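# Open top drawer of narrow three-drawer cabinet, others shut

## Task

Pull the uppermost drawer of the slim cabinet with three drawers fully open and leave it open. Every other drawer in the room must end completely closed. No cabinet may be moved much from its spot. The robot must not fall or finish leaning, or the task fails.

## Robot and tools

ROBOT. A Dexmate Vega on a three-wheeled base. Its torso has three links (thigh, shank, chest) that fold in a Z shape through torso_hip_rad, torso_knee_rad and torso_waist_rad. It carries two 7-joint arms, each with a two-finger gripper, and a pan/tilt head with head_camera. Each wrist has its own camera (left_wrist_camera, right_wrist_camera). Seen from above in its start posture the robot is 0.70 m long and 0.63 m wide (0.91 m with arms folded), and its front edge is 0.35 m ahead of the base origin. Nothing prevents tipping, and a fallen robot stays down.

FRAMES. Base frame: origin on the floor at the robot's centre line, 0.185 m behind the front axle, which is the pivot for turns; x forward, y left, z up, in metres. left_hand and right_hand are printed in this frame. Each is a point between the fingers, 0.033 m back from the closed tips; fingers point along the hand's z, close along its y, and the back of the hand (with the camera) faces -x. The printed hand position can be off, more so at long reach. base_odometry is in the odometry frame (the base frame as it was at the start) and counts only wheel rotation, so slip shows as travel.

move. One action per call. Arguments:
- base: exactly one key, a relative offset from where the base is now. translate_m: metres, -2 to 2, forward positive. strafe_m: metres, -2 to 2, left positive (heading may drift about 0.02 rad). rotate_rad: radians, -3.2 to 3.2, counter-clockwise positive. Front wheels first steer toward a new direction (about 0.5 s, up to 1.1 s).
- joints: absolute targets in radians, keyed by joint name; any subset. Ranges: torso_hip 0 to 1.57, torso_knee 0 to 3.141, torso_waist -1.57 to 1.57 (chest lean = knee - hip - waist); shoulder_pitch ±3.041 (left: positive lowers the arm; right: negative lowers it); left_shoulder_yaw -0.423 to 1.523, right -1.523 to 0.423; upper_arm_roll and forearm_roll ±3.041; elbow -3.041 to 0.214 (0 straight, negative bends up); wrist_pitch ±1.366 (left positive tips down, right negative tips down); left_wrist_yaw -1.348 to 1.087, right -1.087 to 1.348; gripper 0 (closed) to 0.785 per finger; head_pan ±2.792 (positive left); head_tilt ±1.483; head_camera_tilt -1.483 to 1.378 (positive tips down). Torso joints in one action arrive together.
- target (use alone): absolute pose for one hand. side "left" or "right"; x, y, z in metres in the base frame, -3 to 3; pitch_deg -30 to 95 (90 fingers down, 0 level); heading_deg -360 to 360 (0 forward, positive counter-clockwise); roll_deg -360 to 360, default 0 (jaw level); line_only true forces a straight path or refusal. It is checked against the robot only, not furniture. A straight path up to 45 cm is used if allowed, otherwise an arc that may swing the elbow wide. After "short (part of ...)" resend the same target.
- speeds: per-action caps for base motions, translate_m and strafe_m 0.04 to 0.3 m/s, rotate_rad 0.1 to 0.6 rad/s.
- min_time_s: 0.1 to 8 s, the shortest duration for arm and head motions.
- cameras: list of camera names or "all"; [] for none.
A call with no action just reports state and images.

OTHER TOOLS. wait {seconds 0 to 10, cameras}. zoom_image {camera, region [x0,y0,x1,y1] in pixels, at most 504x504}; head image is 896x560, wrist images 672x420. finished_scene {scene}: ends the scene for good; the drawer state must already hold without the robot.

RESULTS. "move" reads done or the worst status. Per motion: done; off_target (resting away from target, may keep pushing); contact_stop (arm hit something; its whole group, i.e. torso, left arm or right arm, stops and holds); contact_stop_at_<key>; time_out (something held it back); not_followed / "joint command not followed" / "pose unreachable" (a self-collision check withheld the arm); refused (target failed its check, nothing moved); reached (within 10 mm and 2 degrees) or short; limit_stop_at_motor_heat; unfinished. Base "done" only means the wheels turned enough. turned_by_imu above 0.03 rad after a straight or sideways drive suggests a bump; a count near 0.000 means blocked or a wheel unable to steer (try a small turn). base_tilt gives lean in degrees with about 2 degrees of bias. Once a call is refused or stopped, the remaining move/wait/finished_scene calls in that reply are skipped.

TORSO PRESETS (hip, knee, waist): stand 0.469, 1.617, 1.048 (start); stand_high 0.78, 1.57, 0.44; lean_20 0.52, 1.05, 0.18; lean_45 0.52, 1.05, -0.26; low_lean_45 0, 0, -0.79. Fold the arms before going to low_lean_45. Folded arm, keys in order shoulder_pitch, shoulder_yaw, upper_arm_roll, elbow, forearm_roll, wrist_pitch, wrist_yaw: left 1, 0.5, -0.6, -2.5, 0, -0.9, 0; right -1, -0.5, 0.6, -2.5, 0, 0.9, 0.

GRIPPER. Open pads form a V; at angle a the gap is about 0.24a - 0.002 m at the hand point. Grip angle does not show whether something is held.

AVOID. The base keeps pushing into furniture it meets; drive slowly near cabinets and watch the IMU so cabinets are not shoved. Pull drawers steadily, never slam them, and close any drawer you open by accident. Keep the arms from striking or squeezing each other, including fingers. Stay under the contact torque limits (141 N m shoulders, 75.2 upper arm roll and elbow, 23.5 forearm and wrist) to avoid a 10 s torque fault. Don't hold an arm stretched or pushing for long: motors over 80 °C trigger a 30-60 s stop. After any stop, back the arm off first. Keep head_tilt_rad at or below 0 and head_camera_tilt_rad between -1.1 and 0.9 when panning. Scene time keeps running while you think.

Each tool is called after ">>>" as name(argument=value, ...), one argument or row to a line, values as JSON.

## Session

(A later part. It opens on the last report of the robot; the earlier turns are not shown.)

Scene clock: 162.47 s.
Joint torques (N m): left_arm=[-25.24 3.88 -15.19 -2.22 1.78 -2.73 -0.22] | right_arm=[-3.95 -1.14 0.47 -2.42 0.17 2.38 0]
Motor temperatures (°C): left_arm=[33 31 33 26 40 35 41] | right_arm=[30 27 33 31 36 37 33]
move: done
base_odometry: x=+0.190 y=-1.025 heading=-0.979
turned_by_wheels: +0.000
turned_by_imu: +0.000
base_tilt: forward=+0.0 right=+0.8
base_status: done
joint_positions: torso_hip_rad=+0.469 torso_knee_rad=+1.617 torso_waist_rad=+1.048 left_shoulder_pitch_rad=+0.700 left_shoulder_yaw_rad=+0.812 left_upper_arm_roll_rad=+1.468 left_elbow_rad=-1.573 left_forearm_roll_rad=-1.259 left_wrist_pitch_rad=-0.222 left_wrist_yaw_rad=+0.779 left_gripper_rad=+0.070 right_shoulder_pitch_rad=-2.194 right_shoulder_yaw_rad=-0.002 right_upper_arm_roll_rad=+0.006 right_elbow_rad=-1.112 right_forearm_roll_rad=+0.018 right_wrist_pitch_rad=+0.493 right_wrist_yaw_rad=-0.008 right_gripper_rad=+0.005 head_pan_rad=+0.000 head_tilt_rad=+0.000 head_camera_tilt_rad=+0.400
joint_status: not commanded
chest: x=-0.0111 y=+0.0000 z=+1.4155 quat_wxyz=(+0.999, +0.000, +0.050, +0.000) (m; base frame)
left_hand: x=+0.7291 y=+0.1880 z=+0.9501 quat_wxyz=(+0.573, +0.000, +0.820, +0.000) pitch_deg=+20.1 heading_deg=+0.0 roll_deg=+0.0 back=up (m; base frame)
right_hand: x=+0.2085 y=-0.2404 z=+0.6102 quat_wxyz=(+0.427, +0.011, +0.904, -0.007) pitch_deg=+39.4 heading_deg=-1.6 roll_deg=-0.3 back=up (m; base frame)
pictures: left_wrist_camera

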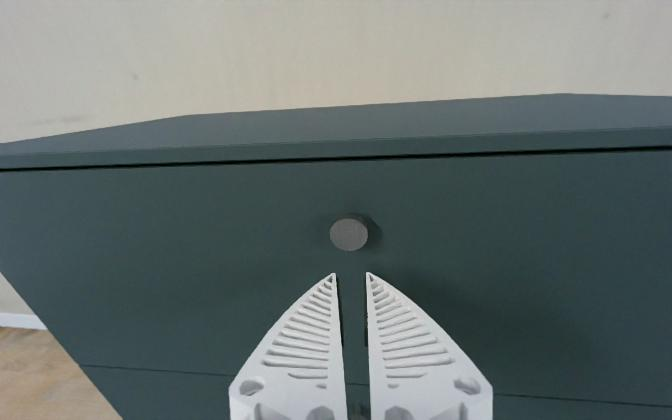

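>>> move(
  base={"translate_m": -0.25},
  cameras=[],
)

>>> move(
  target={"side": "left", "x": 0.65, "y": 0.19, "z": 1.0, "pitch_deg": 75, "heading_deg": 0, "roll_deg": 180},
  cameras=["head_camera", "left_wrist_camera"],
)

Scene clock: 165.80 s.
Joint torques (N m): left_arm=[-25.36 4.28 -14.91 -3.03 1.64 -1.62 -0.06] | right_arm=[-4 -0.92 0.79 -3 0.13 2.92 -0.17]
Motor temperatures (°C): left_arm=[33 31 33 26 40 35 41] | right_arm=[30 27 33 31 36 37 33]
move: done
base_odometry: x=+0.051 y=-0.817 heading=-0.978
turned_by_wheels: +0.001
turned_by_imu: +0.002
base_tilt: forward=+0.1 right=+0.8
base_status: done
joint_positions: torso_hip_rad=+0.469 torso_knee_rad=+1.617 torso_waist_rad=+1.048 left_shoulder_pitch_rad=+0.700 left_shoulder_yaw_rad=+0.812 left_upper_arm_roll_rad=+1.468 left_elbow_rad=-1.573 left_forearm_roll_rad=-1.259 left_wrist_pitch_rad=-0.222 left_wrist_yaw_rad=+0.779 left_gripper_rad=+0.070 right_shoulder_pitch_rad=-2.194 right_shoulder_yaw_rad=-0.002 right_upper_arm_roll_rad=+0.006 right_elbow_rad=-1.112 right_forearm_roll_rad=+0.018 right_wrist_pitch_rad=+0.493 right_wrist_yaw_rad=-0.008 right_gripper_rad=+0.005 head_pan_rad=+0.000 head_tilt_rad=+0.000 head_camera_tilt_rad=+0.400
joint_status: not commanded
chest: x=-0.0112 y=+0.0000 z=+1.4155 quat_wxyz=(+0.999, +0.000, +0.050, +0.000) (m; base frame)
left_hand: x=+0.7291 y=+0.1880 z=+0.9501 quat_wxyz=(+0.573, +0.000, +0.820, +0.000) pitch_deg=+20.1 heading_deg=+0.0 roll_deg=+0.0 back=up (m; base frame)
right_hand: x=+0.2085 y=-0.2404 z=+0.6102 quat_wxyz=(+0.427, +0.011, +0.904, -0.007) pitch_deg=+39.4 heading_deg=-1.6 roll_deg=-0.3 back=up (m; base frame)
pictures: none
No camera images: "cameras" was empty.

Scene clock: 171.93 s.
Joint torques (N m): left_arm=[-36.98 -2.37 -8.67 -0.75 -0.84 -0.39 0.21] | right_arm=[-4.61 -1.31 0.28 -2.5 -0.02 2.57 -0.18]
Motor temperatures (°C): left_arm=[33 31 33 26 40 35 41] | right_arm=[30 27 33 31 36 37 33]
move: done
base_odometry: x=+0.051 y=-0.817 heading=-0.978
turned_by_wheels: +0.000
turned_by_imu: +0.000
base_tilt: forward=+0.0 right=+0.7
base_status: not commanded
joint_positions: torso_hip_rad=+0.469 torso_knee_rad=+1.617 torso_waist_rad=+1.048 left_shoulder_pitch_rad=+0.076 left_shoulder_yaw_rad=+0.569 left_upper_arm_roll_rad=+1.400 left_elbow_rad=-1.033 left_forearm_roll_rad=-2.406 left_wrist_pitch_rad=+1.046 left_wrist_yaw_rad=+1.059 left_gripper_rad=+0.070 right_shoulder_pitch_rad=-2.194 right_shoulder_yaw_rad=-0.002 right_upper_arm_roll_rad=+0.006 right_elbow_rad=-1.112 right_forearm_roll_rad=+0.018 right_wrist_pitch_rad=+0.493 right_wrist_yaw_rad=-0.008 right_gripper_rad=+0.005 head_pan_rad=+0.000 head_tilt_rad=+0.000 head_camera_tilt_rad=+0.400
joint_status: not commanded
chest: x=-0.0112 y=+0.0000 z=+1.4155 quat_wxyz=(+0.999, +0.000, +0.050, +0.000) (m; base frame)
left_hand: x=+0.6501 y=+0.1901 z=+0.9996 quat_wxyz=(+0.131, +0.000, +0.991, +0.000) pitch_deg=+74.9 heading_deg=+0.0 roll_deg=+0.0 back=up (m; base frame)
left_hand_status: reached (straight line, planned for 4.8 s): 0 mm and 0.1 deg off.
right_hand: x=+0.2085 y=-0.2404 z=+0.6102 quat_wxyz=(+0.427, +0.011, +0.904, -0.007) pitch_deg=+39.4 heading_deg=-1.6 roll_deg=-0.3 back=up (m; base frame)
pictures: head_camera, left_wrist_camera

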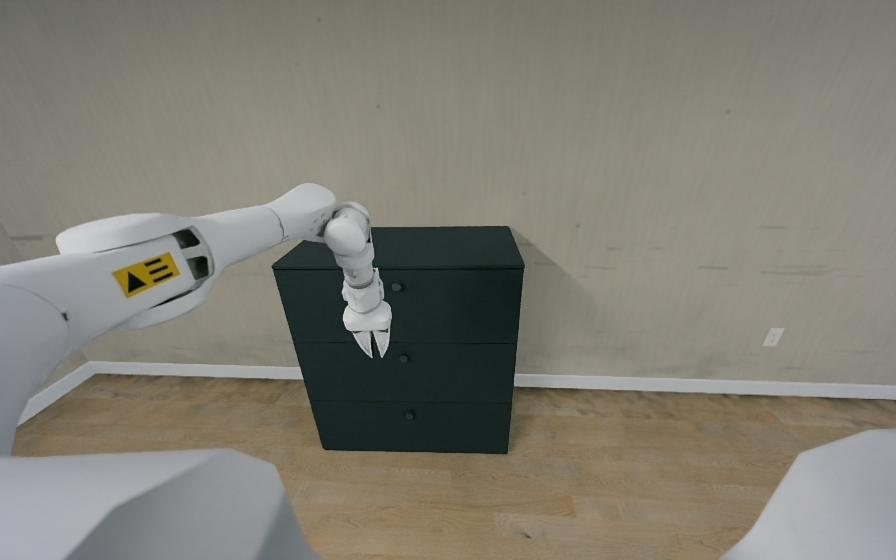

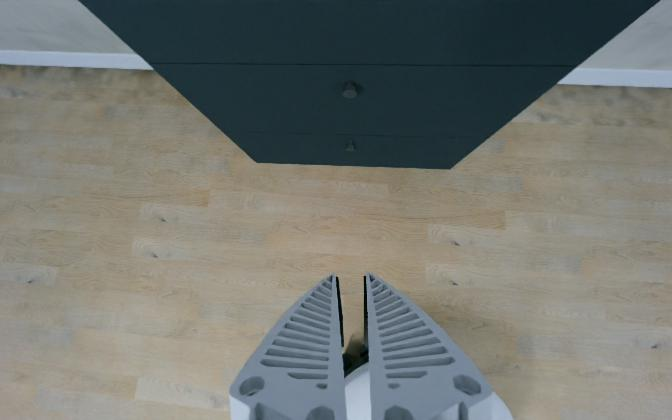

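>>> move(
  target={"side": "left", "x": 0.64, "y": 0.188, "z": 1.04, "pitch_deg": 68, "heading_deg": 0, "roll_deg": 0},
  cameras=[],
)

>>> move(
  base={"translate_m": 0.33},
  joints={"left_gripper_rad": 0.22},
  cameras=["head_camera", "left_wrist_camera"],
)

Scene clock: 175.87 s.
Joint torques (N m): left_arm=[-34.45 2.02 -12.04 -1.27 -0.35 -1.54 0.26] | right_arm=[-4.54 -1.79 1.1 -1.69 -0.02 2.97 -0.12]
Motor temperatures (°C): left_arm=[33 31 33 26 40 35 41] | right_arm=[30 27 33 31 36 37 33]
move: done
base_odometry: x=+0.051 y=-0.817 heading=-0.978
turned_by_wheels: +0.000
turned_by_imu: +0.000
base_tilt: forward=+0.0 right=+0.8
base_status: not commanded
joint_positions: torso_hip_rad=+0.469 torso_knee_rad=+1.617 torso_waist_rad=+1.048 left_shoulder_pitch_rad=-0.046 left_shoulder_yaw_rad=+0.794 left_upper_arm_roll_rad=+1.575 left_elbow_rad=-1.479 left_forearm_roll_rad=-2.502 left_wrist_pitch_rad=+0.775 left_wrist_yaw_rad=+1.087 left_gripper_rad=+0.070 right_shoulder_pitch_rad=-2.194 right_shoulder_yaw_rad=-0.002 right_upper_arm_roll_rad=+0.006 right_elbow_rad=-1.112 right_forearm_roll_rad=+0.018 right_wrist_pitch_rad=+0.493 right_wrist_yaw_rad=-0.008 right_gripper_rad=+0.005 head_pan_rad=+0.000 head_tilt_rad=+0.000 head_camera_tilt_rad=+0.400
joint_status: not commanded
chest: x=-0.0112 y=+0.0000 z=+1.4155 quat_wxyz=(+0.999, +0.000, +0.050, +0.000) (m; base frame)
left_hand: x=+0.6402 y=+0.1879 z=+1.0396 quat_wxyz=(+0.190, +0.000, +0.982, +0.000) pitch_deg=+68.1 heading_deg=+0.0 roll_deg=+0.0 back=up (m; base frame)
left_hand_status: reached (straight line, planned for 1.7 s): 0 mm and 0.1 deg off.
right_hand: x=+0.2085 y=-0.2404 z=+0.6102 quat_wxyz=(+0.427, +0.011, +0.904, -0.007) pitch_deg=+39.4 heading_deg=-1.6 roll_deg=-0.3 back=up (m; base frame)
pictures: none
No camera images: "cameras" was empty.

Scene clock: 178.57 s.
Joint torques (N m): left_arm=[-33.45 3.05 -11.36 -1.43 -0.31 -1.72 0.59] | right_arm=[-3.51 -0.47 0.52 -1.58 0.17 2.49 -0.01]
Motor temperatures (°C): left_arm=[33 31 33 26 40 35 41] | right_arm=[30 27 33 31 36 37 33]
move: done
base_odometry: x=+0.235 y=-1.091 heading=-0.977
turned_by_wheels: +0.001
turned_by_imu: +0.000
base_tilt: forward=+0.1 right=+0.8
base_status: done
joint_positions: torso_hip_rad=+0.469 torso_knee_rad=+1.617 torso_waist_rad=+1.048 left_shoulder_pitch_rad=-0.047 left_shoulder_yaw_rad=+0.796 left_upper_arm_roll_rad=+1.577 left_elbow_rad=-1.483 left_forearm_roll_rad=-2.502 left_wrist_pitch_rad=+0.773 left_wrist_yaw_rad=+1.087 left_gripper_rad=+0.220 right_shoulder_pitch_rad=-2.194 right_shoulder_yaw_rad=-0.002 right_upper_arm_roll_rad=+0.006 right_elbow_rad=-1.112 right_forearm_roll_rad=+0.018 right_wrist_pitch_rad=+0.493 right_wrist_yaw_rad=-0.008 right_gripper_rad=+0.005 head_pan_rad=+0.000 head_tilt_rad=+0.000 head_camera_tilt_rad=+0.400
joint_status: all done
chest: x=-0.0111 y=+0.0000 z=+1.4155 quat_wxyz=(+0.999, +0.000, +0.050, +0.000) (m; base frame)
left_hand: x=+0.6400 y=+0.1878 z=+1.0398 quat_wxyz=(+0.191, +0.000, +0.982, +0.000) pitch_deg=+68.0 heading_deg=-0.1 roll_deg=-0.1 back=up (m; base frame)
right_hand: x=+0.2085 y=-0.2404 z=+0.6102 quat_wxyz=(+0.427, +0.011, +0.904, -0.007) pitch_deg=+39.4 heading_deg=-1.6 roll_deg=-0.3 back=up (m; base frame)
pictures: head_camera, left_wrist_camera

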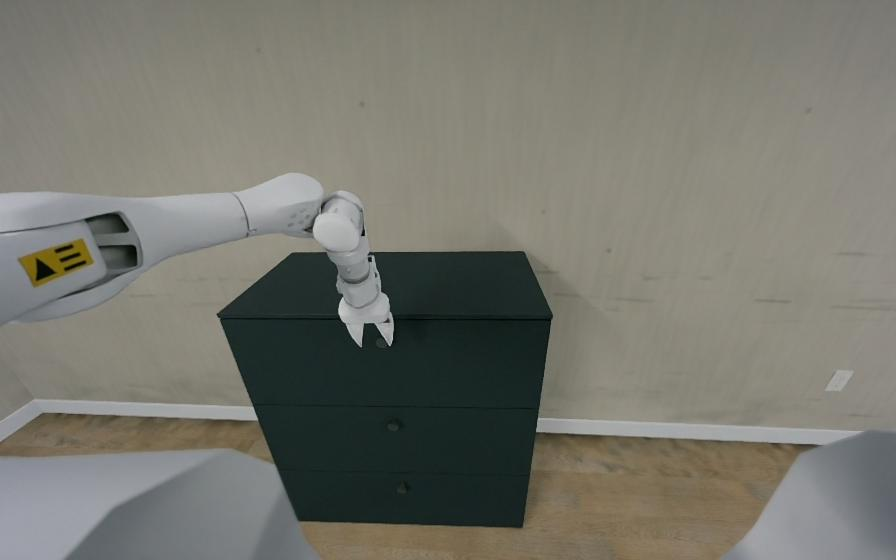

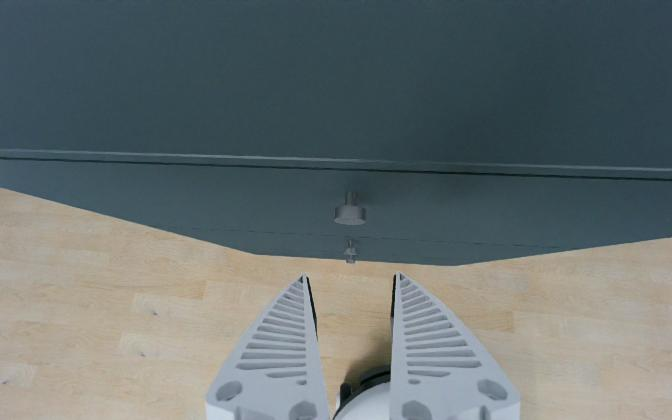

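>>> zoom_image(
  camera="left_wrist_camera",
  region=[290, 140, 410, 260],
)

Scaled by 4.200 from the camera's 672x420 image, which has a finer 960x600 frame.

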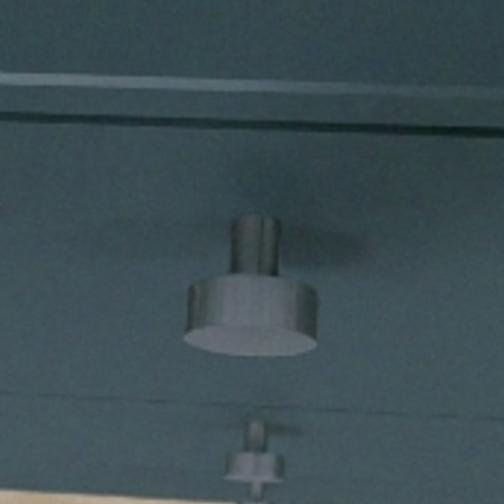

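>>> move(
  target={"side": "left", "x": 0.62, "y": 0.188, "z": 1.06, "pitch_deg": 70, "heading_deg": 0, "roll_deg": -90},
  cameras=[],
)

>>> move(
  joints={"left_gripper_rad": 0.12},
  cameras=["head_camera", "left_wrist_camera"],
)

Scene clock: 188.63 s.
Joint torques (N m): left_arm=[-32.78 -3.61 -10.95 1.88 1.51 -0.69 -0.18] | right_arm=[-4.17 -1.95 0.83 -2.78 0.06 2.46 -0.33]
Motor temperatures (°C): left_arm=[33 31 33 26 40 35 41] | right_arm=[30 27 33 31 36 37 33]
move: done
base_odometry: x=+0.235 y=-1.091 heading=-0.977
turned_by_wheels: +0.000
turned_by_imu: +0.000
base_tilt: forward=+0.1 right=+0.7
base_status: not commanded
joint_positions: torso_hip_rad=+0.469 torso_knee_rad=+1.617 torso_waist_rad=+1.048 left_shoulder_pitch_rad=-0.499 left_shoulder_yaw_rad=+0.712 left_upper_arm_roll_rad=+2.133 left_elbow_rad=-1.774 left_forearm_roll_rad=-0.675 left_wrist_pitch_rad=+0.865 left_wrist_yaw_rad=-0.685 left_gripper_rad=+0.220 right_shoulder_pitch_rad=-2.194 right_shoulder_yaw_rad=-0.002 right_upper_arm_roll_rad=+0.006 right_elbow_rad=-1.112 right_forearm_roll_rad=+0.018 right_wrist_pitch_rad=+0.493 right_wrist_yaw_rad=-0.008 right_gripper_rad=+0.005 head_pan_rad=+0.000 head_tilt_rad=+0.000 head_camera_tilt_rad=+0.400
joint_status: not commanded
chest: x=-0.0111 y=+0.0000 z=+1.4155 quat_wxyz=(+0.999, +0.000, +0.050, +0.000) (m; base frame)
left_hand: x=+0.6202 y=+0.1878 z=+1.0600 quat_wxyz=(+0.124, +0.695, +0.698, +0.122) pitch_deg=+70.0 heading_deg=-0.1 roll_deg=+89.6 (m; base frame)
left_hand_status: reached (straight line, planned for 6.4 s): 0 mm and 0.3 deg off.
right_hand: x=+0.2085 y=-0.2404 z=+0.6102 quat_wxyz=(+0.427, +0.011, +0.904, -0.007) pitch_deg=+39.4 heading_deg=-1.6 roll_deg=-0.3 back=up (m; base frame)
pictures: none
No camera images: "cameras" was empty.

Scene clock: 189.20 s.
Joint torques (N m): left_arm=[-32.73 -4.1 -10.81 0.97 1.52 -0.1 0.03] | right_arm=[-4.04 -1.34 -0.24 -1.67 0.17 2.81 -0.13]
Motor temperatures (°C): left_arm=[33 31 33 26 40 35 41] | right_arm=[30 27 33 31 36 37 33]
move: done
base_odometry: x=+0.235 y=-1.091 heading=-0.977
turned_by_wheels: +0.000
turned_by_imu: +0.000
base_tilt: forward=+0.0 right=+0.8
base_status: not commanded
joint_positions: torso_hip_rad=+0.469 torso_knee_rad=+1.617 torso_waist_rad=+1.048 left_shoulder_pitch_rad=-0.500 left_shoulder_yaw_rad=+0.712 left_upper_arm_roll_rad=+2.135 left_elbow_rad=-1.774 left_forearm_roll_rad=-0.672 left_wrist_pitch_rad=+0.862 left_wrist_yaw_rad=-0.687 left_gripper_rad=+0.120 right_shoulder_pitch_rad=-2.194 right_shoulder_yaw_rad=-0.002 right_upper_arm_roll_rad=+0.006 right_elbow_rad=-1.112 right_forearm_roll_rad=+0.018 right_wrist_pitch_rad=+0.493 right_wrist_yaw_rad=-0.008 right_gripper_rad=+0.005 head_pan_rad=+0.000 head_tilt_rad=+0.000 head_camera_tilt_rad=+0.400
joint_status: all done
chest: x=-0.0111 y=+0.0000 z=+1.4155 quat_wxyz=(+0.999, +0.000, +0.050, +0.000) (m; base frame)
left_hand: x=+0.6200 y=+0.1880 z=+1.0599 quat_wxyz=(+0.123, +0.696, +0.697, +0.123) pitch_deg=+70.0 heading_deg=+0.0 roll_deg=+89.9 (m; base frame)
right_hand: x=+0.2085 y=-0.2404 z=+0.6102 quat_wxyz=(+0.427, +0.011, +0.904, -0.007) pitch_deg=+39.4 heading_deg=-1.6 roll_deg=-0.3 back=up (m; base frame)
pictures: head_camera, left_wrist_camera

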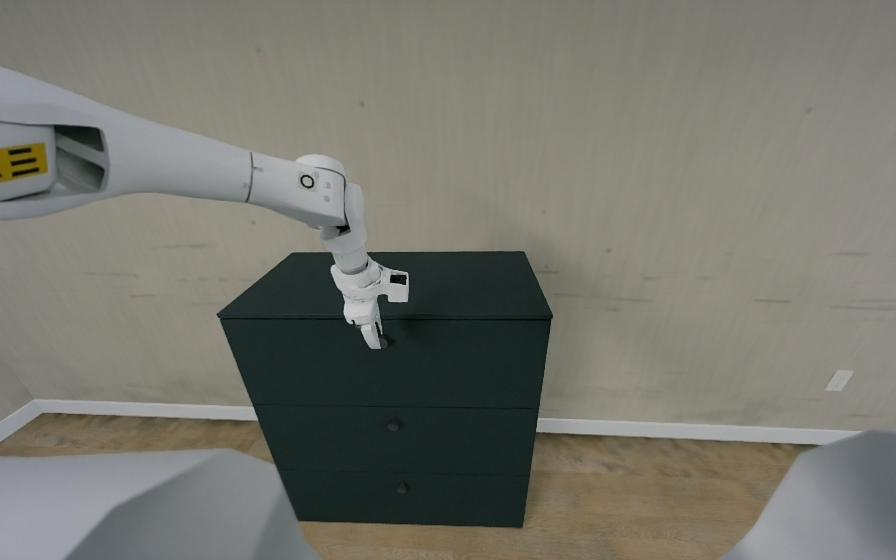

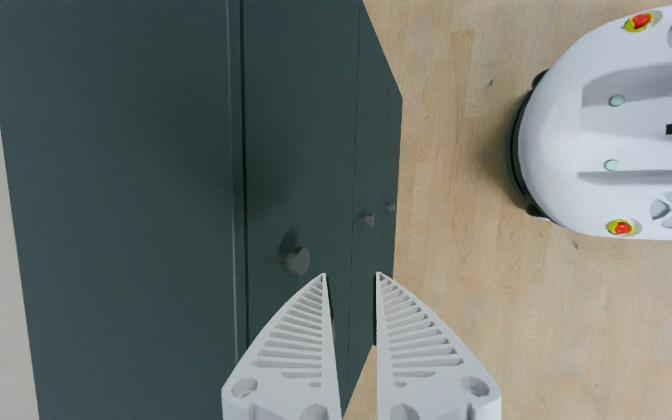

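>>> zoom_image(
  camera="left_wrist_camera",
  region=[240, 200, 400, 360],
)

Scaled by 3.150 from the camera's 672x420 image, which has a finer 960x600 frame.

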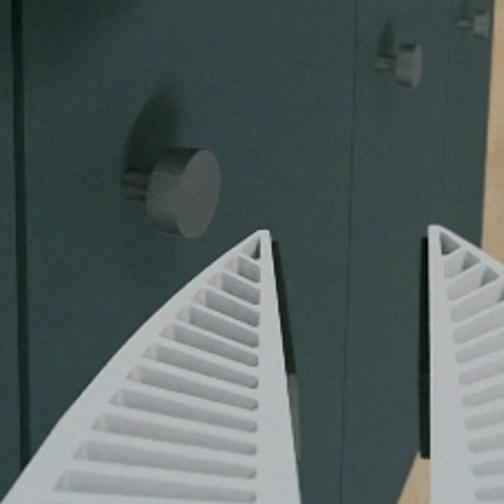

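>>> move(
  target={"side": "left", "x": 0.704, "y": 0.188, "z": 1.026, "pitch_deg": 70, "heading_deg": 0, "roll_deg": 90, "line_only": true},
  cameras=["head_camera", "left_wrist_camera"],
)

>>> zoom_image(
  camera="left_wrist_camera",
  region=[240, 180, 440, 380],
)

Scene clock: 193.07 s.
Joint torques (N m): left_arm=[-28.03 -2.09 -14.79 4.09 1.31 -0.39 0.15] | right_arm=[-5.24 -0.83 0.52 -2.88 0.18 2.29 -0.05]
Motor temperatures (°C): left_arm=[33 31 33 26 40 35 41] | right_arm=[30 27 33 31 36 37 33]
move: done
base_odometry: x=+0.235 y=-1.091 heading=-0.977
turned_by_wheels: +0.000
turned_by_imu: +0.000
base_tilt: forward=+0.1 right=+0.8
base_status: not commanded
joint_positions: torso_hip_rad=+0.469 torso_knee_rad=+1.617 torso_waist_rad=+1.048 left_shoulder_pitch_rad=-0.322 left_shoulder_yaw_rad=+0.489 left_upper_arm_roll_rad=+2.114 left_elbow_rad=-1.251 left_forearm_roll_rad=-0.589 left_wrist_pitch_rad=+0.606 left_wrist_yaw_rad=-0.803 left_gripper_rad=+0.120 right_shoulder_pitch_rad=-2.194 right_shoulder_yaw_rad=-0.002 right_upper_arm_roll_rad=+0.006 right_elbow_rad=-1.112 right_forearm_roll_rad=+0.018 right_wrist_pitch_rad=+0.493 right_wrist_yaw_rad=-0.008 right_gripper_rad=+0.005 head_pan_rad=+0.000 head_tilt_rad=+0.000 head_camera_tilt_rad=+0.400
joint_status: not commanded
chest: x=-0.0111 y=+0.0000 z=+1.4155 quat_wxyz=(+0.999, +0.000, +0.050, +0.000) (m; base frame)
left_hand: x=+0.7034 y=+0.1882 z=+1.0262 quat_wxyz=(+0.123, +0.696, +0.696, +0.123) pitch_deg=+70.0 heading_deg=+0.0 roll_deg=-90.0 (m; base frame)
left_hand_status: reached (straight line, planned for 2.0 s): 1 mm and 0.0 deg off.
right_hand: x=+0.2085 y=-0.2404 z=+0.6102 quat_wxyz=(+0.427, +0.011, +0.904, -0.007) pitch_deg=+39.4 heading_deg=-1.6 roll_deg=-0.3 back=up (m; base frame)
pictures: head_camera, left_wrist_camera

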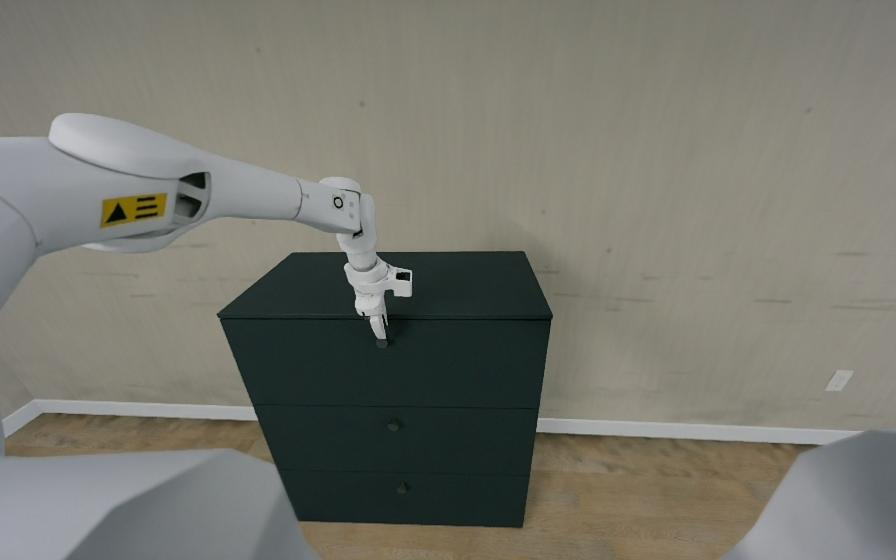

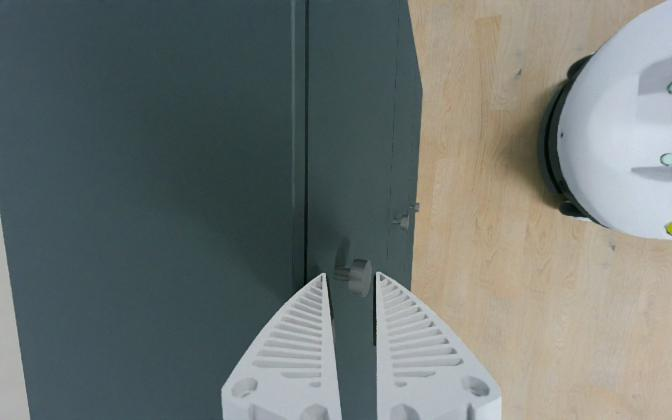

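Scaled by 2.520 from the camera's 672x420 image, which has a finer 960x600 frame.

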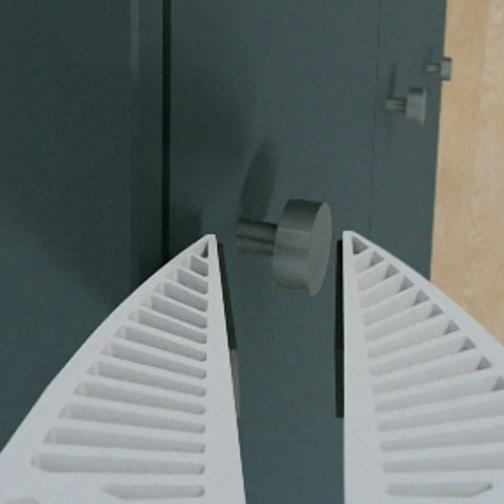

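>>> move(
  target={"side": "left", "x": 0.6946, "y": 0.188, "z": 1.011, "pitch_deg": 70, "heading_deg": 0, "roll_deg": 90, "line_only": true},
  cameras=["left_wrist_camera"],
)

>>> zoom_image(
  camera="left_wrist_camera",
  region=[240, 180, 440, 380],
)

Scene clock: 194.90 s.
Joint torques (N m): left_arm=[-25.73 1.31 -9.14 3.45 0.78 -0.65 0.7] | right_arm=[-4.03 -1.29 0.48 -2.84 0.23 3.1 -0.06]
Motor temperatures (°C): left_arm=[33 31 33 26 40 35 41] | right_arm=[30 27 33 31 36 37 33]
move: done
base_odometry: x=+0.235 y=-1.091 heading=-0.977
turned_by_wheels: +0.000
turned_by_imu: +0.000
base_tilt: forward=+0.1 right=+0.8
base_status: not commanded
joint_positions: torso_hip_rad=+0.469 torso_knee_rad=+1.617 torso_waist_rad=+1.048 left_shoulder_pitch_rad=-0.309 left_shoulder_yaw_rad=+0.509 left_upper_arm_roll_rad=+2.117 left_elbow_rad=-1.299 left_forearm_roll_rad=-0.595 left_wrist_pitch_rad=+0.629 left_wrist_yaw_rad=-0.764 left_gripper_rad=+0.120 right_shoulder_pitch_rad=-2.194 right_shoulder_yaw_rad=-0.002 right_upper_arm_roll_rad=+0.006 right_elbow_rad=-1.112 right_forearm_roll_rad=+0.018 right_wrist_pitch_rad=+0.493 right_wrist_yaw_rad=-0.008 right_gripper_rad=+0.005 head_pan_rad=+0.000 head_tilt_rad=+0.000 head_camera_tilt_rad=+0.400
joint_status: not commanded
chest: x=-0.0111 y=+0.0000 z=+1.4155 quat_wxyz=(+0.999, +0.000, +0.050, +0.000) (m; base frame)
left_hand: x=+0.6953 y=+0.1879 z=+1.0122 quat_wxyz=(+0.123, +0.696, +0.696, +0.123) pitch_deg=+70.0 heading_deg=+0.0 roll_deg=+90.0 (m; base frame)
left_hand_status: reached (straight line, planned for 0.5 s): 1 mm and 0.0 deg off.
right_hand: x=+0.2085 y=-0.2404 z=+0.6102 quat_wxyz=(+0.427, +0.011, +0.904, -0.007) pitch_deg=+39.4 heading_deg=-1.6 roll_deg=-0.3 back=up (m; base frame)
pictures: left_wrist_camera

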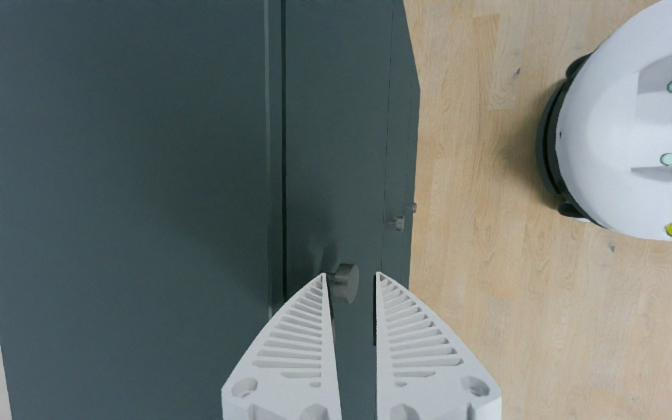

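Scaled by 2.520 from the camera's 672x420 image, which has a finer 960x600 frame.

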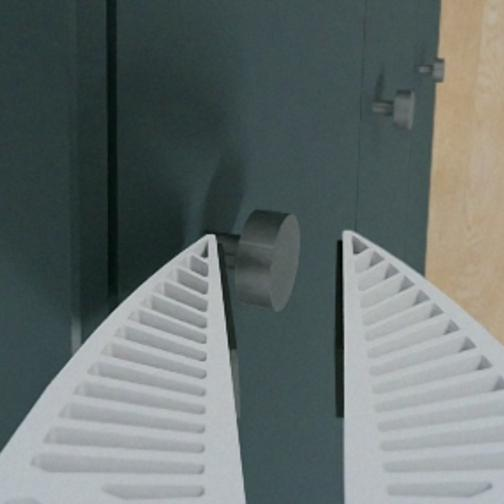

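>>> move(
  target={"side": "left", "x": 0.6955, "y": 0.188, "z": 1.002, "pitch_deg": 70, "heading_deg": 0, "roll_deg": 90, "line_only": true},
  cameras=["left_wrist_camera"],
)

>>> zoom_image(
  camera="left_wrist_camera",
  region=[240, 180, 440, 380],
)

Scene clock: 196.13 s.
Joint torques (N m): left_arm=[-25.51 -2.92 -14.86 3.81 1.21 0.32 0.67] | right_arm=[-5.03 -1.29 0.59 -2.11 0.14 2.41 -0.11]
Motor temperatures (°C): left_arm=[33 31 33 26 40 35 41] | right_arm=[30 27 33 31 36 37 33]
move: done
base_odometry: x=+0.235 y=-1.091 heading=-0.977
turned_by_wheels: +0.000
turned_by_imu: +0.000
base_tilt: forward=+0.1 right=+0.8
base_status: not commanded
joint_positions: torso_hip_rad=+0.469 torso_knee_rad=+1.617 torso_waist_rad=+1.048 left_shoulder_pitch_rad=-0.294 left_shoulder_yaw_rad=+0.505 left_upper_arm_roll_rad=+2.117 left_elbow_rad=-1.290 left_forearm_roll_rad=-0.595 left_wrist_pitch_rad=+0.624 left_wrist_yaw_rad=-0.753 left_gripper_rad=+0.120 right_shoulder_pitch_rad=-2.194 right_shoulder_yaw_rad=-0.002 right_upper_arm_roll_rad=+0.006 right_elbow_rad=-1.112 right_forearm_roll_rad=+0.018 right_wrist_pitch_rad=+0.493 right_wrist_yaw_rad=-0.008 right_gripper_rad=+0.005 head_pan_rad=+0.000 head_tilt_rad=+0.000 head_camera_tilt_rad=+0.400
joint_status: not commanded
chest: x=-0.0111 y=+0.0000 z=+1.4155 quat_wxyz=(+0.999, +0.000, +0.050, +0.000) (m; base frame)
left_hand: x=+0.6953 y=+0.1882 z=+1.0039 quat_wxyz=(+0.123, +0.696, +0.696, +0.123) pitch_deg=+70.0 heading_deg=+0.0 roll_deg=-90.0 (m; base frame)
left_hand_status: reached (straight line, planned for 0.3 s): 2 mm and 0.0 deg off.
right_hand: x=+0.2085 y=-0.2404 z=+0.6102 quat_wxyz=(+0.427, +0.011, +0.904, -0.007) pitch_deg=+39.4 heading_deg=-1.6 roll_deg=-0.3 back=up (m; base frame)
pictures: left_wrist_camera

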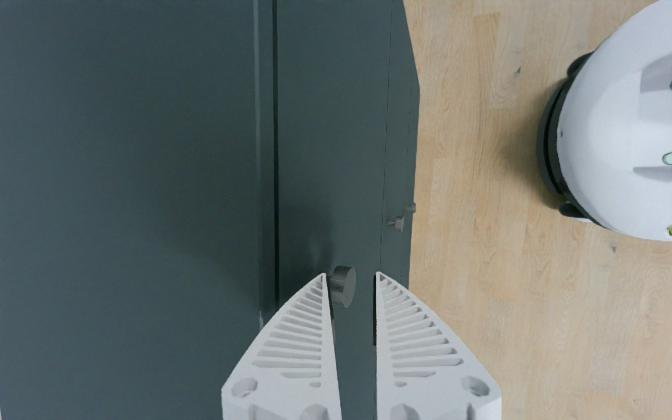

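Scaled by 2.520 from the camera's 672x420 image, which has a finer 960x600 frame.

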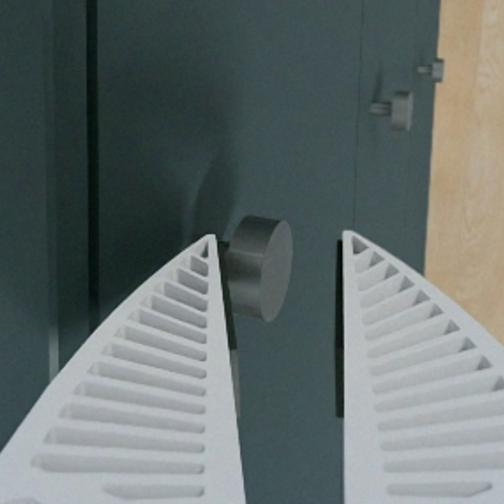

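>>> move(
  joints={"left_gripper_rad": 0.02},
  cameras=["left_wrist_camera"],
)

>>> zoom_image(
  camera="left_wrist_camera",
  region=[240, 180, 440, 380],
)

>>> move(
  base={"translate_m": -0.06},
  speeds={"translate_m": 0.04},
  cameras=["head_camera", "left_wrist_camera"],
)

Scene clock: 197.20 s.
Joint torques (N m): left_arm=[-18.55 -3.44 -10.99 1.49 -0.17 -0.34 -0.74] | right_arm=[-3.93 -1.82 0.79 -1.75 0.11 1.95 -0.08]
Motor temperatures (°C): left_arm=[33 31 33 26 40 35 41] | right_arm=[30 27 33 31 36 37 33]
move: done
base_odometry: x=+0.235 y=-1.091 heading=-0.977
turned_by_wheels: +0.000
turned_by_imu: +0.000
base_tilt: forward=+0.1 right=+0.7
base_status: not commanded
joint_positions: torso_hip_rad=+0.469 torso_knee_rad=+1.617 torso_waist_rad=+1.048 left_shoulder_pitch_rad=-0.290 left_shoulder_yaw_rad=+0.504 left_upper_arm_roll_rad=+2.117 left_elbow_rad=-1.287 left_forearm_roll_rad=-0.594 left_wrist_pitch_rad=+0.623 left_wrist_yaw_rad=-0.750 left_gripper_rad=+0.020 right_shoulder_pitch_rad=-2.194 right_shoulder_yaw_rad=-0.002 right_upper_arm_roll_rad=+0.006 right_elbow_rad=-1.112 right_forearm_roll_rad=+0.018 right_wrist_pitch_rad=+0.493 right_wrist_yaw_rad=-0.008 right_gripper_rad=+0.005 head_pan_rad=+0.000 head_tilt_rad=+0.000 head_camera_tilt_rad=+0.400
joint_status: all done
chest: x=-0.0111 y=+0.0000 z=+1.4155 quat_wxyz=(+0.999, +0.000, +0.050, +0.000) (m; base frame)
left_hand: x=+0.6958 y=+0.1881 z=+1.0025 quat_wxyz=(+0.123, +0.696, +0.696, +0.123) pitch_deg=+70.0 heading_deg=+0.0 roll_deg=-90.0 (m; base frame)
right_hand: x=+0.2085 y=-0.2404 z=+0.6102 quat_wxyz=(+0.427, +0.011, +0.904, -0.007) pitch_deg=+39.4 heading_deg=-1.6 roll_deg=-0.3 back=up (m; base frame)
pictures: left_wrist_camera

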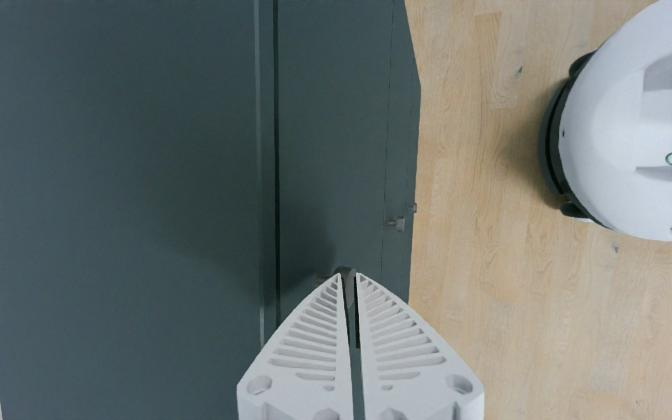

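Scaled by 2.520 from the camera's 672x420 image, which has a finer 960x600 frame.

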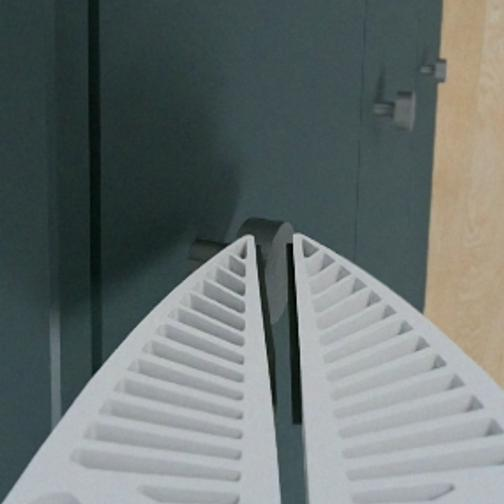

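Scene clock: 199.60 s.
Joint torques (N m): left_arm=[-26.67 -2.63 -10.92 3.38 0.95 -0.27 0.34] | right_arm=[-3.4 -2 0.66 -2.33 0.15 2.64 -0.04]
Motor temperatures (°C): left_arm=[33 31 33 26 40 35 41] | right_arm=[30 27 33 31 36 37 33]
move: done
base_odometry: x=+0.202 y=-1.041 heading=-0.977
turned_by_wheels: +0.000
turned_by_imu: +0.000
base_tilt: forward=+0.1 right=+0.8
base_status: done
joint_positions: torso_hip_rad=+0.469 torso_knee_rad=+1.617 torso_waist_rad=+1.048 left_shoulder_pitch_rad=-0.290 left_shoulder_yaw_rad=+0.504 left_upper_arm_roll_rad=+2.117 left_elbow_rad=-1.287 left_forearm_roll_rad=-0.594 left_wrist_pitch_rad=+0.623 left_wrist_yaw_rad=-0.751 left_gripper_rad=+0.020 right_shoulder_pitch_rad=-2.194 right_shoulder_yaw_rad=-0.002 right_upper_arm_roll_rad=+0.006 right_elbow_rad=-1.112 right_forearm_roll_rad=+0.018 right_wrist_pitch_rad=+0.493 right_wrist_yaw_rad=-0.008 right_gripper_rad=+0.005 head_pan_rad=+0.000 head_tilt_rad=+0.000 head_camera_tilt_rad=+0.400
joint_status: not commanded
chest: x=-0.0111 y=+0.0000 z=+1.4155 quat_wxyz=(+0.999, +0.000, +0.050, +0.000) (m; base frame)
left_hand: x=+0.6955 y=+0.1881 z=+1.0021 quat_wxyz=(+0.123, +0.696, +0.696, +0.123) pitch_deg=+70.0 heading_deg=+0.0 roll_deg=+90.0 (m; base frame)
right_hand: x=+0.2085 y=-0.2404 z=+0.6102 quat_wxyz=(+0.427, +0.011, +0.904, -0.007) pitch_deg=+39.4 heading_deg=-1.6 roll_deg=-0.3 back=up (m; base frame)
pictures: head_camera, left_wrist_camera

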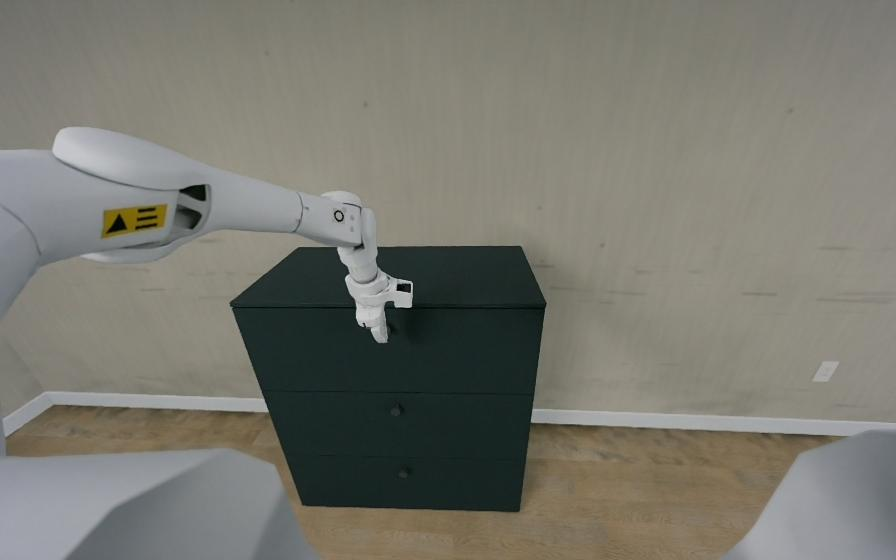

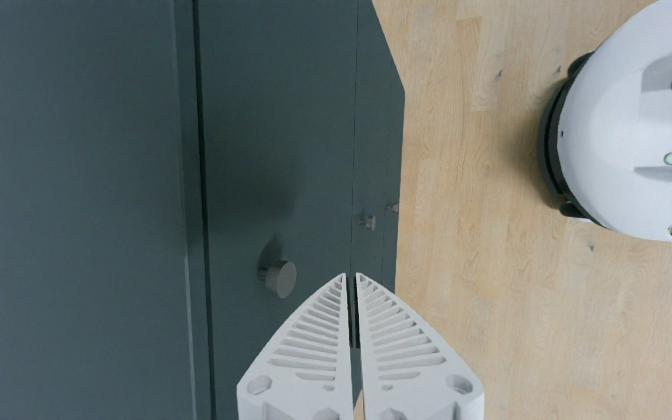

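>>> move(
  target={"side": "left", "x": 0.66, "y": 0.19, "z": 1.045, "pitch_deg": 78, "heading_deg": 0, "roll_deg": 90},
  cameras=[],
)

>>> move(
  base={"translate_m": 0.06},
  joints={"left_gripper_rad": 0.1},
  cameras=[],
)

>>> move(
  target={"side": "left", "x": 0.693, "y": 0.19, "z": 1.035, "pitch_deg": 78, "heading_deg": 0, "roll_deg": 90},
  cameras=["head_camera", "left_wrist_camera"],
)

>>> zoom_image(
  camera="left_wrist_camera",
  region=[240, 180, 440, 380],
)

Scene clock: 203.53 s.
Joint torques (N m): left_arm=[-37.35 -3.47 -8.35 3.36 0.5 -0.29 -0.32] | right_arm=[-3.76 -0.71 0.45 -1.98 -0.02 2.65 -0.23]
Motor temperatures (°C): left_arm=[33 31 32 26 40 35 41] | right_arm=[30 27 33 31 36 37 33]
move: done
base_odometry: x=+0.202 y=-1.041 heading=-0.977
turned_by_wheels: +0.000
turned_by_imu: +0.000
base_tilt: forward=+0.1 right=+0.7
base_status: not commanded
joint_positions: torso_hip_rad=+0.469 torso_knee_rad=+1.617 torso_waist_rad=+1.048 left_shoulder_pitch_rad=-0.385 left_shoulder_yaw_rad=+0.485 left_upper_arm_roll_rad=+2.137 left_elbow_rad=-1.247 left_forearm_roll_rad=-0.610 left_wrist_pitch_rad=+0.594 left_wrist_yaw_rad=-0.984 left_gripper_rad=+0.020 right_shoulder_pitch_rad=-2.194 right_shoulder_yaw_rad=-0.002 right_upper_arm_roll_rad=+0.006 right_elbow_rad=-1.112 right_forearm_roll_rad=+0.018 right_wrist_pitch_rad=+0.493 right_wrist_yaw_rad=-0.008 right_gripper_rad=+0.005 head_pan_rad=+0.000 head_tilt_rad=+0.000 head_camera_tilt_rad=+0.400
joint_status: not commanded
chest: x=-0.0111 y=+0.0000 z=+1.4155 quat_wxyz=(+0.999, +0.000, +0.050, +0.000) (m; base frame)
left_hand: x=+0.6605 y=+0.1899 z=+1.0441 quat_wxyz=(+0.075, +0.703, +0.703, +0.075) pitch_deg=+77.9 heading_deg=+0.0 roll_deg=+90.0 (m; base frame)
left_hand_status: reached (straight line, planned for 1.1 s): 1 mm and 0.1 deg off.
right_hand: x=+0.2085 y=-0.2404 z=+0.6102 quat_wxyz=(+0.427, +0.011, +0.904, -0.007) pitch_deg=+39.4 heading_deg=-1.6 roll_deg=-0.3 back=up (m; base frame)
pictures: none
No camera images: "cameras" was empty.

Scene clock: 204.97 s.
Joint torques (N m): left_arm=[-35.88 -2.78 -8.66 3.66 0.69 0.48 -0.31] | right_arm=[-4.13 -1.35 0.55 -1.86 0.1 2.82 -0.13]
Motor temperatures (°C): left_arm=[33 31 32 26 40 35 41] | right_arm=[30 27 33 31 36 37 33]
move: done
base_odometry: x=+0.235 y=-1.091 heading=-0.976
turned_by_wheels: +0.001
turned_by_imu: +0.001
base_tilt: forward=+0.0 right=+0.7
base_status: done
joint_positions: torso_hip_rad=+0.469 torso_knee_rad=+1.617 torso_waist_rad=+1.048 left_shoulder_pitch_rad=-0.387 left_shoulder_yaw_rad=+0.484 left_upper_arm_roll_rad=+2.137 left_elbow_rad=-1.246 left_forearm_roll_rad=-0.610 left_wrist_pitch_rad=+0.594 left_wrist_yaw_rad=-0.988 left_gripper_rad=+0.100 right_shoulder_pitch_rad=-2.194 right_shoulder_yaw_rad=-0.002 right_upper_arm_roll_rad=+0.006 right_elbow_rad=-1.112 right_forearm_roll_rad=+0.018 right_wrist_pitch_rad=+0.493 right_wrist_yaw_rad=-0.008 right_gripper_rad=+0.005 head_pan_rad=+0.000 head_tilt_rad=+0.000 head_camera_tilt_rad=+0.400
joint_status: all done
chest: x=-0.0110 y=+0.0000 z=+1.4155 quat_wxyz=(+0.999, +0.000, +0.050, +0.000) (m; base frame)
left_hand: x=+0.6600 y=+0.1900 z=+1.0448 quat_wxyz=(+0.074, +0.703, +0.703, +0.074) pitch_deg=+78.0 heading_deg=+0.0 roll_deg=+90.0 (m; base frame)
right_hand: x=+0.2085 y=-0.2404 z=+0.6101 quat_wxyz=(+0.427, +0.011, +0.904, -0.007) pitch_deg=+39.4 heading_deg=-1.6 roll_deg=-0.3 back=up (m; base frame)
pictures: none
No camera images: "cameras" was empty.

Scene clock: 207.50 s.
Joint torques (N m): left_arm=[-27.83 -1.73 -13.22 4.15 0.7 -0.2 -0.14] | right_arm=[-3.78 -1.03 0.91 -1.65 0.12 2.8 -0.07]
Motor temperatures (°C): left_arm=[33 31 32 26 40 35 41] | right_arm=[30 27 33 31 36 37 33]
move: done
base_odometry: x=+0.235 y=-1.091 heading=-0.976
turned_by_wheels: +0.000
turned_by_imu: +0.000
base_tilt: forward=+0.1 right=+0.8
base_status: not commanded
joint_positions: torso_hip_rad=+0.469 torso_knee_rad=+1.617 torso_waist_rad=+1.048 left_shoulder_pitch_rad=-0.291 left_shoulder_yaw_rad=+0.358 left_upper_arm_roll_rad=+2.119 left_elbow_rad=-0.943 left_forearm_roll_rad=-0.575 left_wrist_pitch_rad=+0.457 left_wrist_yaw_rad=-1.063 left_gripper_rad=+0.100 right_shoulder_pitch_rad=-2.194 right_shoulder_yaw_rad=-0.002 right_upper_arm_roll_rad=+0.006 right_elbow_rad=-1.112 right_forearm_roll_rad=+0.018 right_wrist_pitch_rad=+0.493 right_wrist_yaw_rad=-0.008 right_gripper_rad=+0.005 head_pan_rad=+0.000 head_tilt_rad=+0.000 head_camera_tilt_rad=+0.400
joint_status: not commanded
chest: x=-0.0110 y=+0.0000 z=+1.4155 quat_wxyz=(+0.999, +0.000, +0.050, +0.000) (m; base frame)
left_hand: x=+0.6926 y=+0.1902 z=+1.0351 quat_wxyz=(+0.074, +0.703, +0.703, +0.074) pitch_deg=+78.0 heading_deg=+0.1 roll_deg=-90.0 (m; base frame)
left_hand_status: reached (straight line, planned for 1.3 s): 0 mm and 0.0 deg off.
right_hand: x=+0.2085 y=-0.2404 z=+0.6101 quat_wxyz=(+0.427, +0.011, +0.904, -0.007) pitch_deg=+39.4 heading_deg=-1.6 roll_deg=-0.3 back=up (m; base frame)
pictures: head_camera, left_wrist_camera

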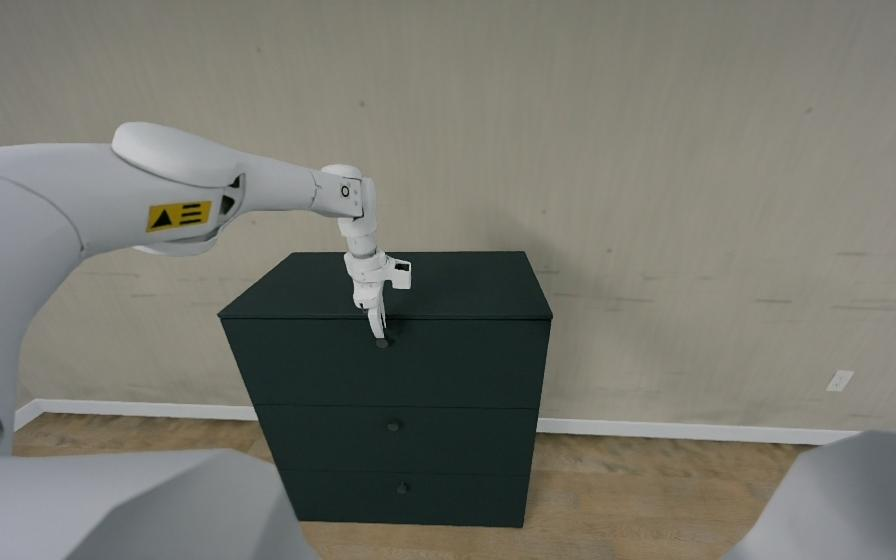

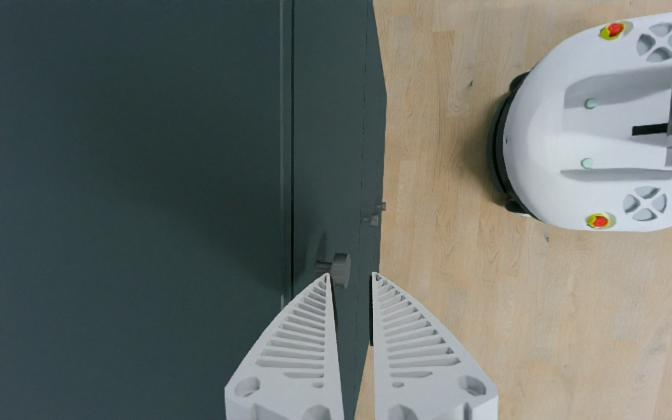

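Scaled by 2.520 from the camera's 672x420 image, which has a finer 960x600 frame.

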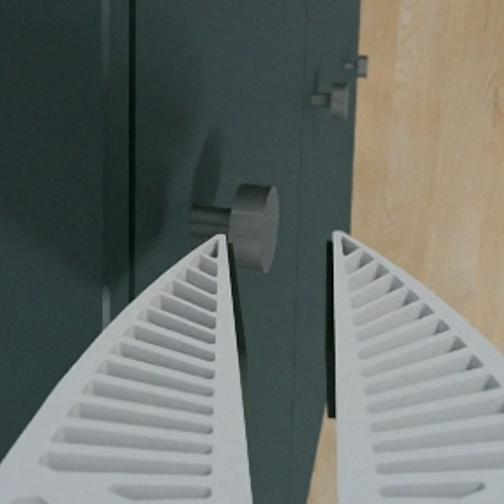

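>>> zoom_image(
  camera="head_camera",
  region=[330, 260, 430, 360],
)

Scaled by 5.040 from the camera's 896x560 image, which has a finer 960x600 frame.

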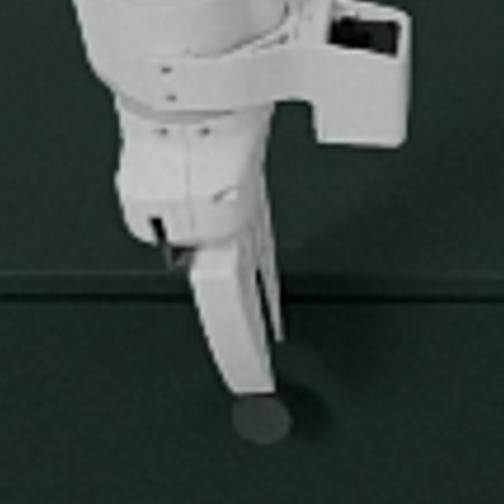

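>>> move(
  target={"side": "left", "x": 0.702, "y": 0.188, "z": 1.005, "pitch_deg": 78, "heading_deg": 0, "roll_deg": 90, "line_only": true},
  cameras=["head_camera", "left_wrist_camera"],
)

>>> zoom_image(
  camera="left_wrist_camera",
  region=[240, 180, 440, 380],
)

>>> zoom_image(
  camera="head_camera",
  region=[330, 260, 430, 360],
)

Scene clock: 211.23 s.
Joint torques (N m): left_arm=[-28.43 -3.49 -11.31 3.76 0.57 0.03 0.53] | right_arm=[-3.53 -0.93 0.54 -2.15 0.08 2.72 0.03]
Motor temperatures (°C): left_arm=[33 31 32 26 40 35 41] | right_arm=[30 27 33 31 36 37 33]
move: done
base_odometry: x=+0.235 y=-1.091 heading=-0.976
turned_by_wheels: +0.000
turned_by_imu: +0.000
base_tilt: forward=+0.1 right=+0.8
base_status: not commanded
joint_positions: torso_hip_rad=+0.469 torso_knee_rad=+1.617 torso_waist_rad=+1.048 left_shoulder_pitch_rad=-0.205 left_shoulder_yaw_rad=+0.290 left_upper_arm_roll_rad=+2.110 left_elbow_rad=-0.788 left_forearm_roll_rad=-0.561 left_wrist_pitch_rad=+0.391 left_wrist_yaw_rad=-1.062 left_gripper_rad=+0.100 right_shoulder_pitch_rad=-2.194 right_shoulder_yaw_rad=-0.002 right_upper_arm_roll_rad=+0.006 right_elbow_rad=-1.112 right_forearm_roll_rad=+0.018 right_wrist_pitch_rad=+0.493 right_wrist_yaw_rad=-0.008 right_gripper_rad=+0.005 head_pan_rad=+0.000 head_tilt_rad=+0.000 head_camera_tilt_rad=+0.400
joint_status: not commanded
chest: x=-0.0110 y=+0.0000 z=+1.4155 quat_wxyz=(+0.999, +0.000, +0.050, +0.000) (m; base frame)
left_hand: x=+0.7018 y=+0.1882 z=+1.0057 quat_wxyz=(+0.074, +0.703, +0.703, +0.074) pitch_deg=+78.0 heading_deg=+0.1 roll_deg=-89.9 (m; base frame)
left_hand_status: reached (straight line, planned for 0.8 s): 1 mm and 0.0 deg off.
right_hand: x=+0.2085 y=-0.2404 z=+0.6101 quat_wxyz=(+0.427, +0.011, +0.904, -0.007) pitch_deg=+39.4 heading_deg=-1.6 roll_deg=-0.3 back=up (m; base frame)
pictures: head_camera, left_wrist_camera

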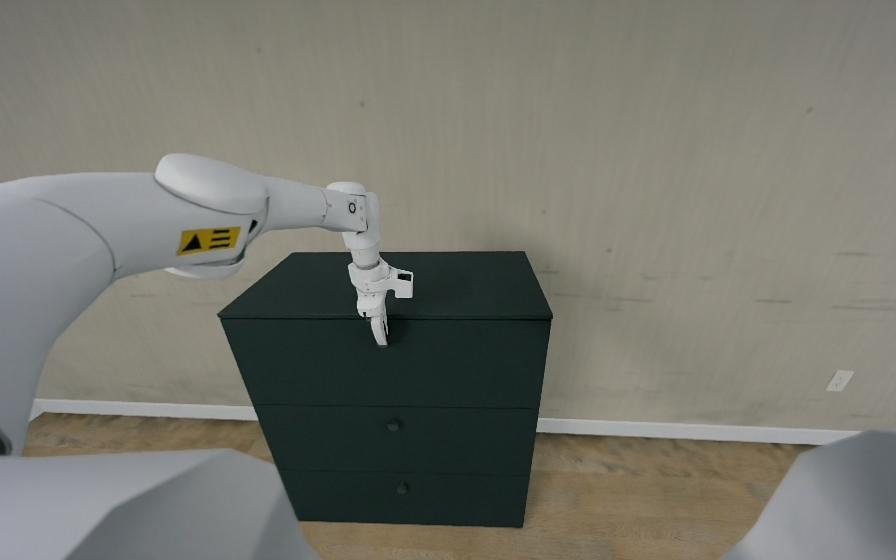

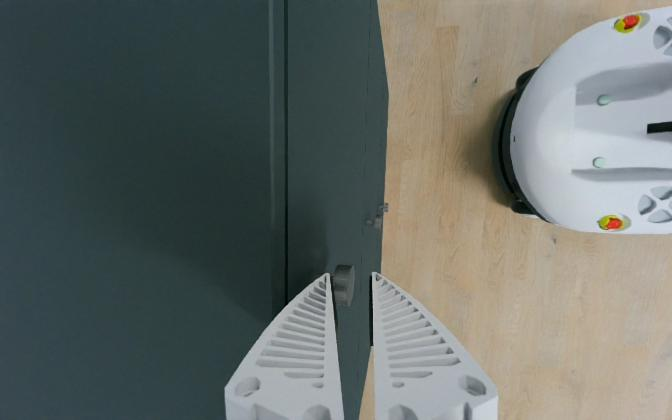

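Scaled by 2.520 from the camera's 672x420 image, which has a finer 960x600 frame.

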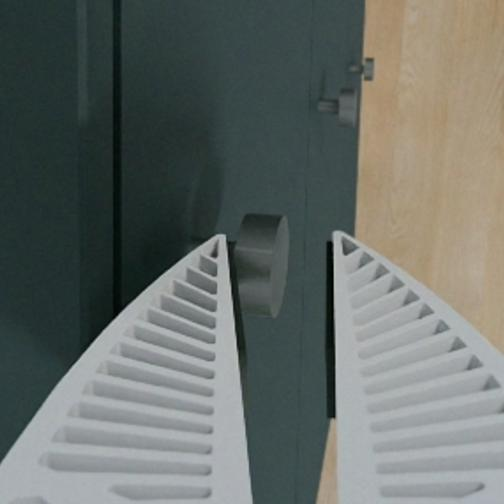

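Scaled by 5.040 from the camera's 896x560 image, which has a finer 960x600 frame.

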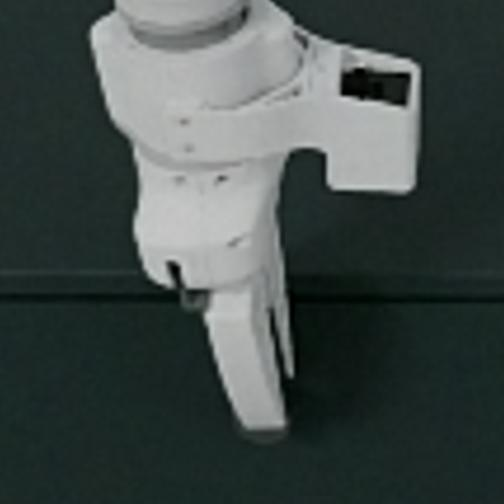

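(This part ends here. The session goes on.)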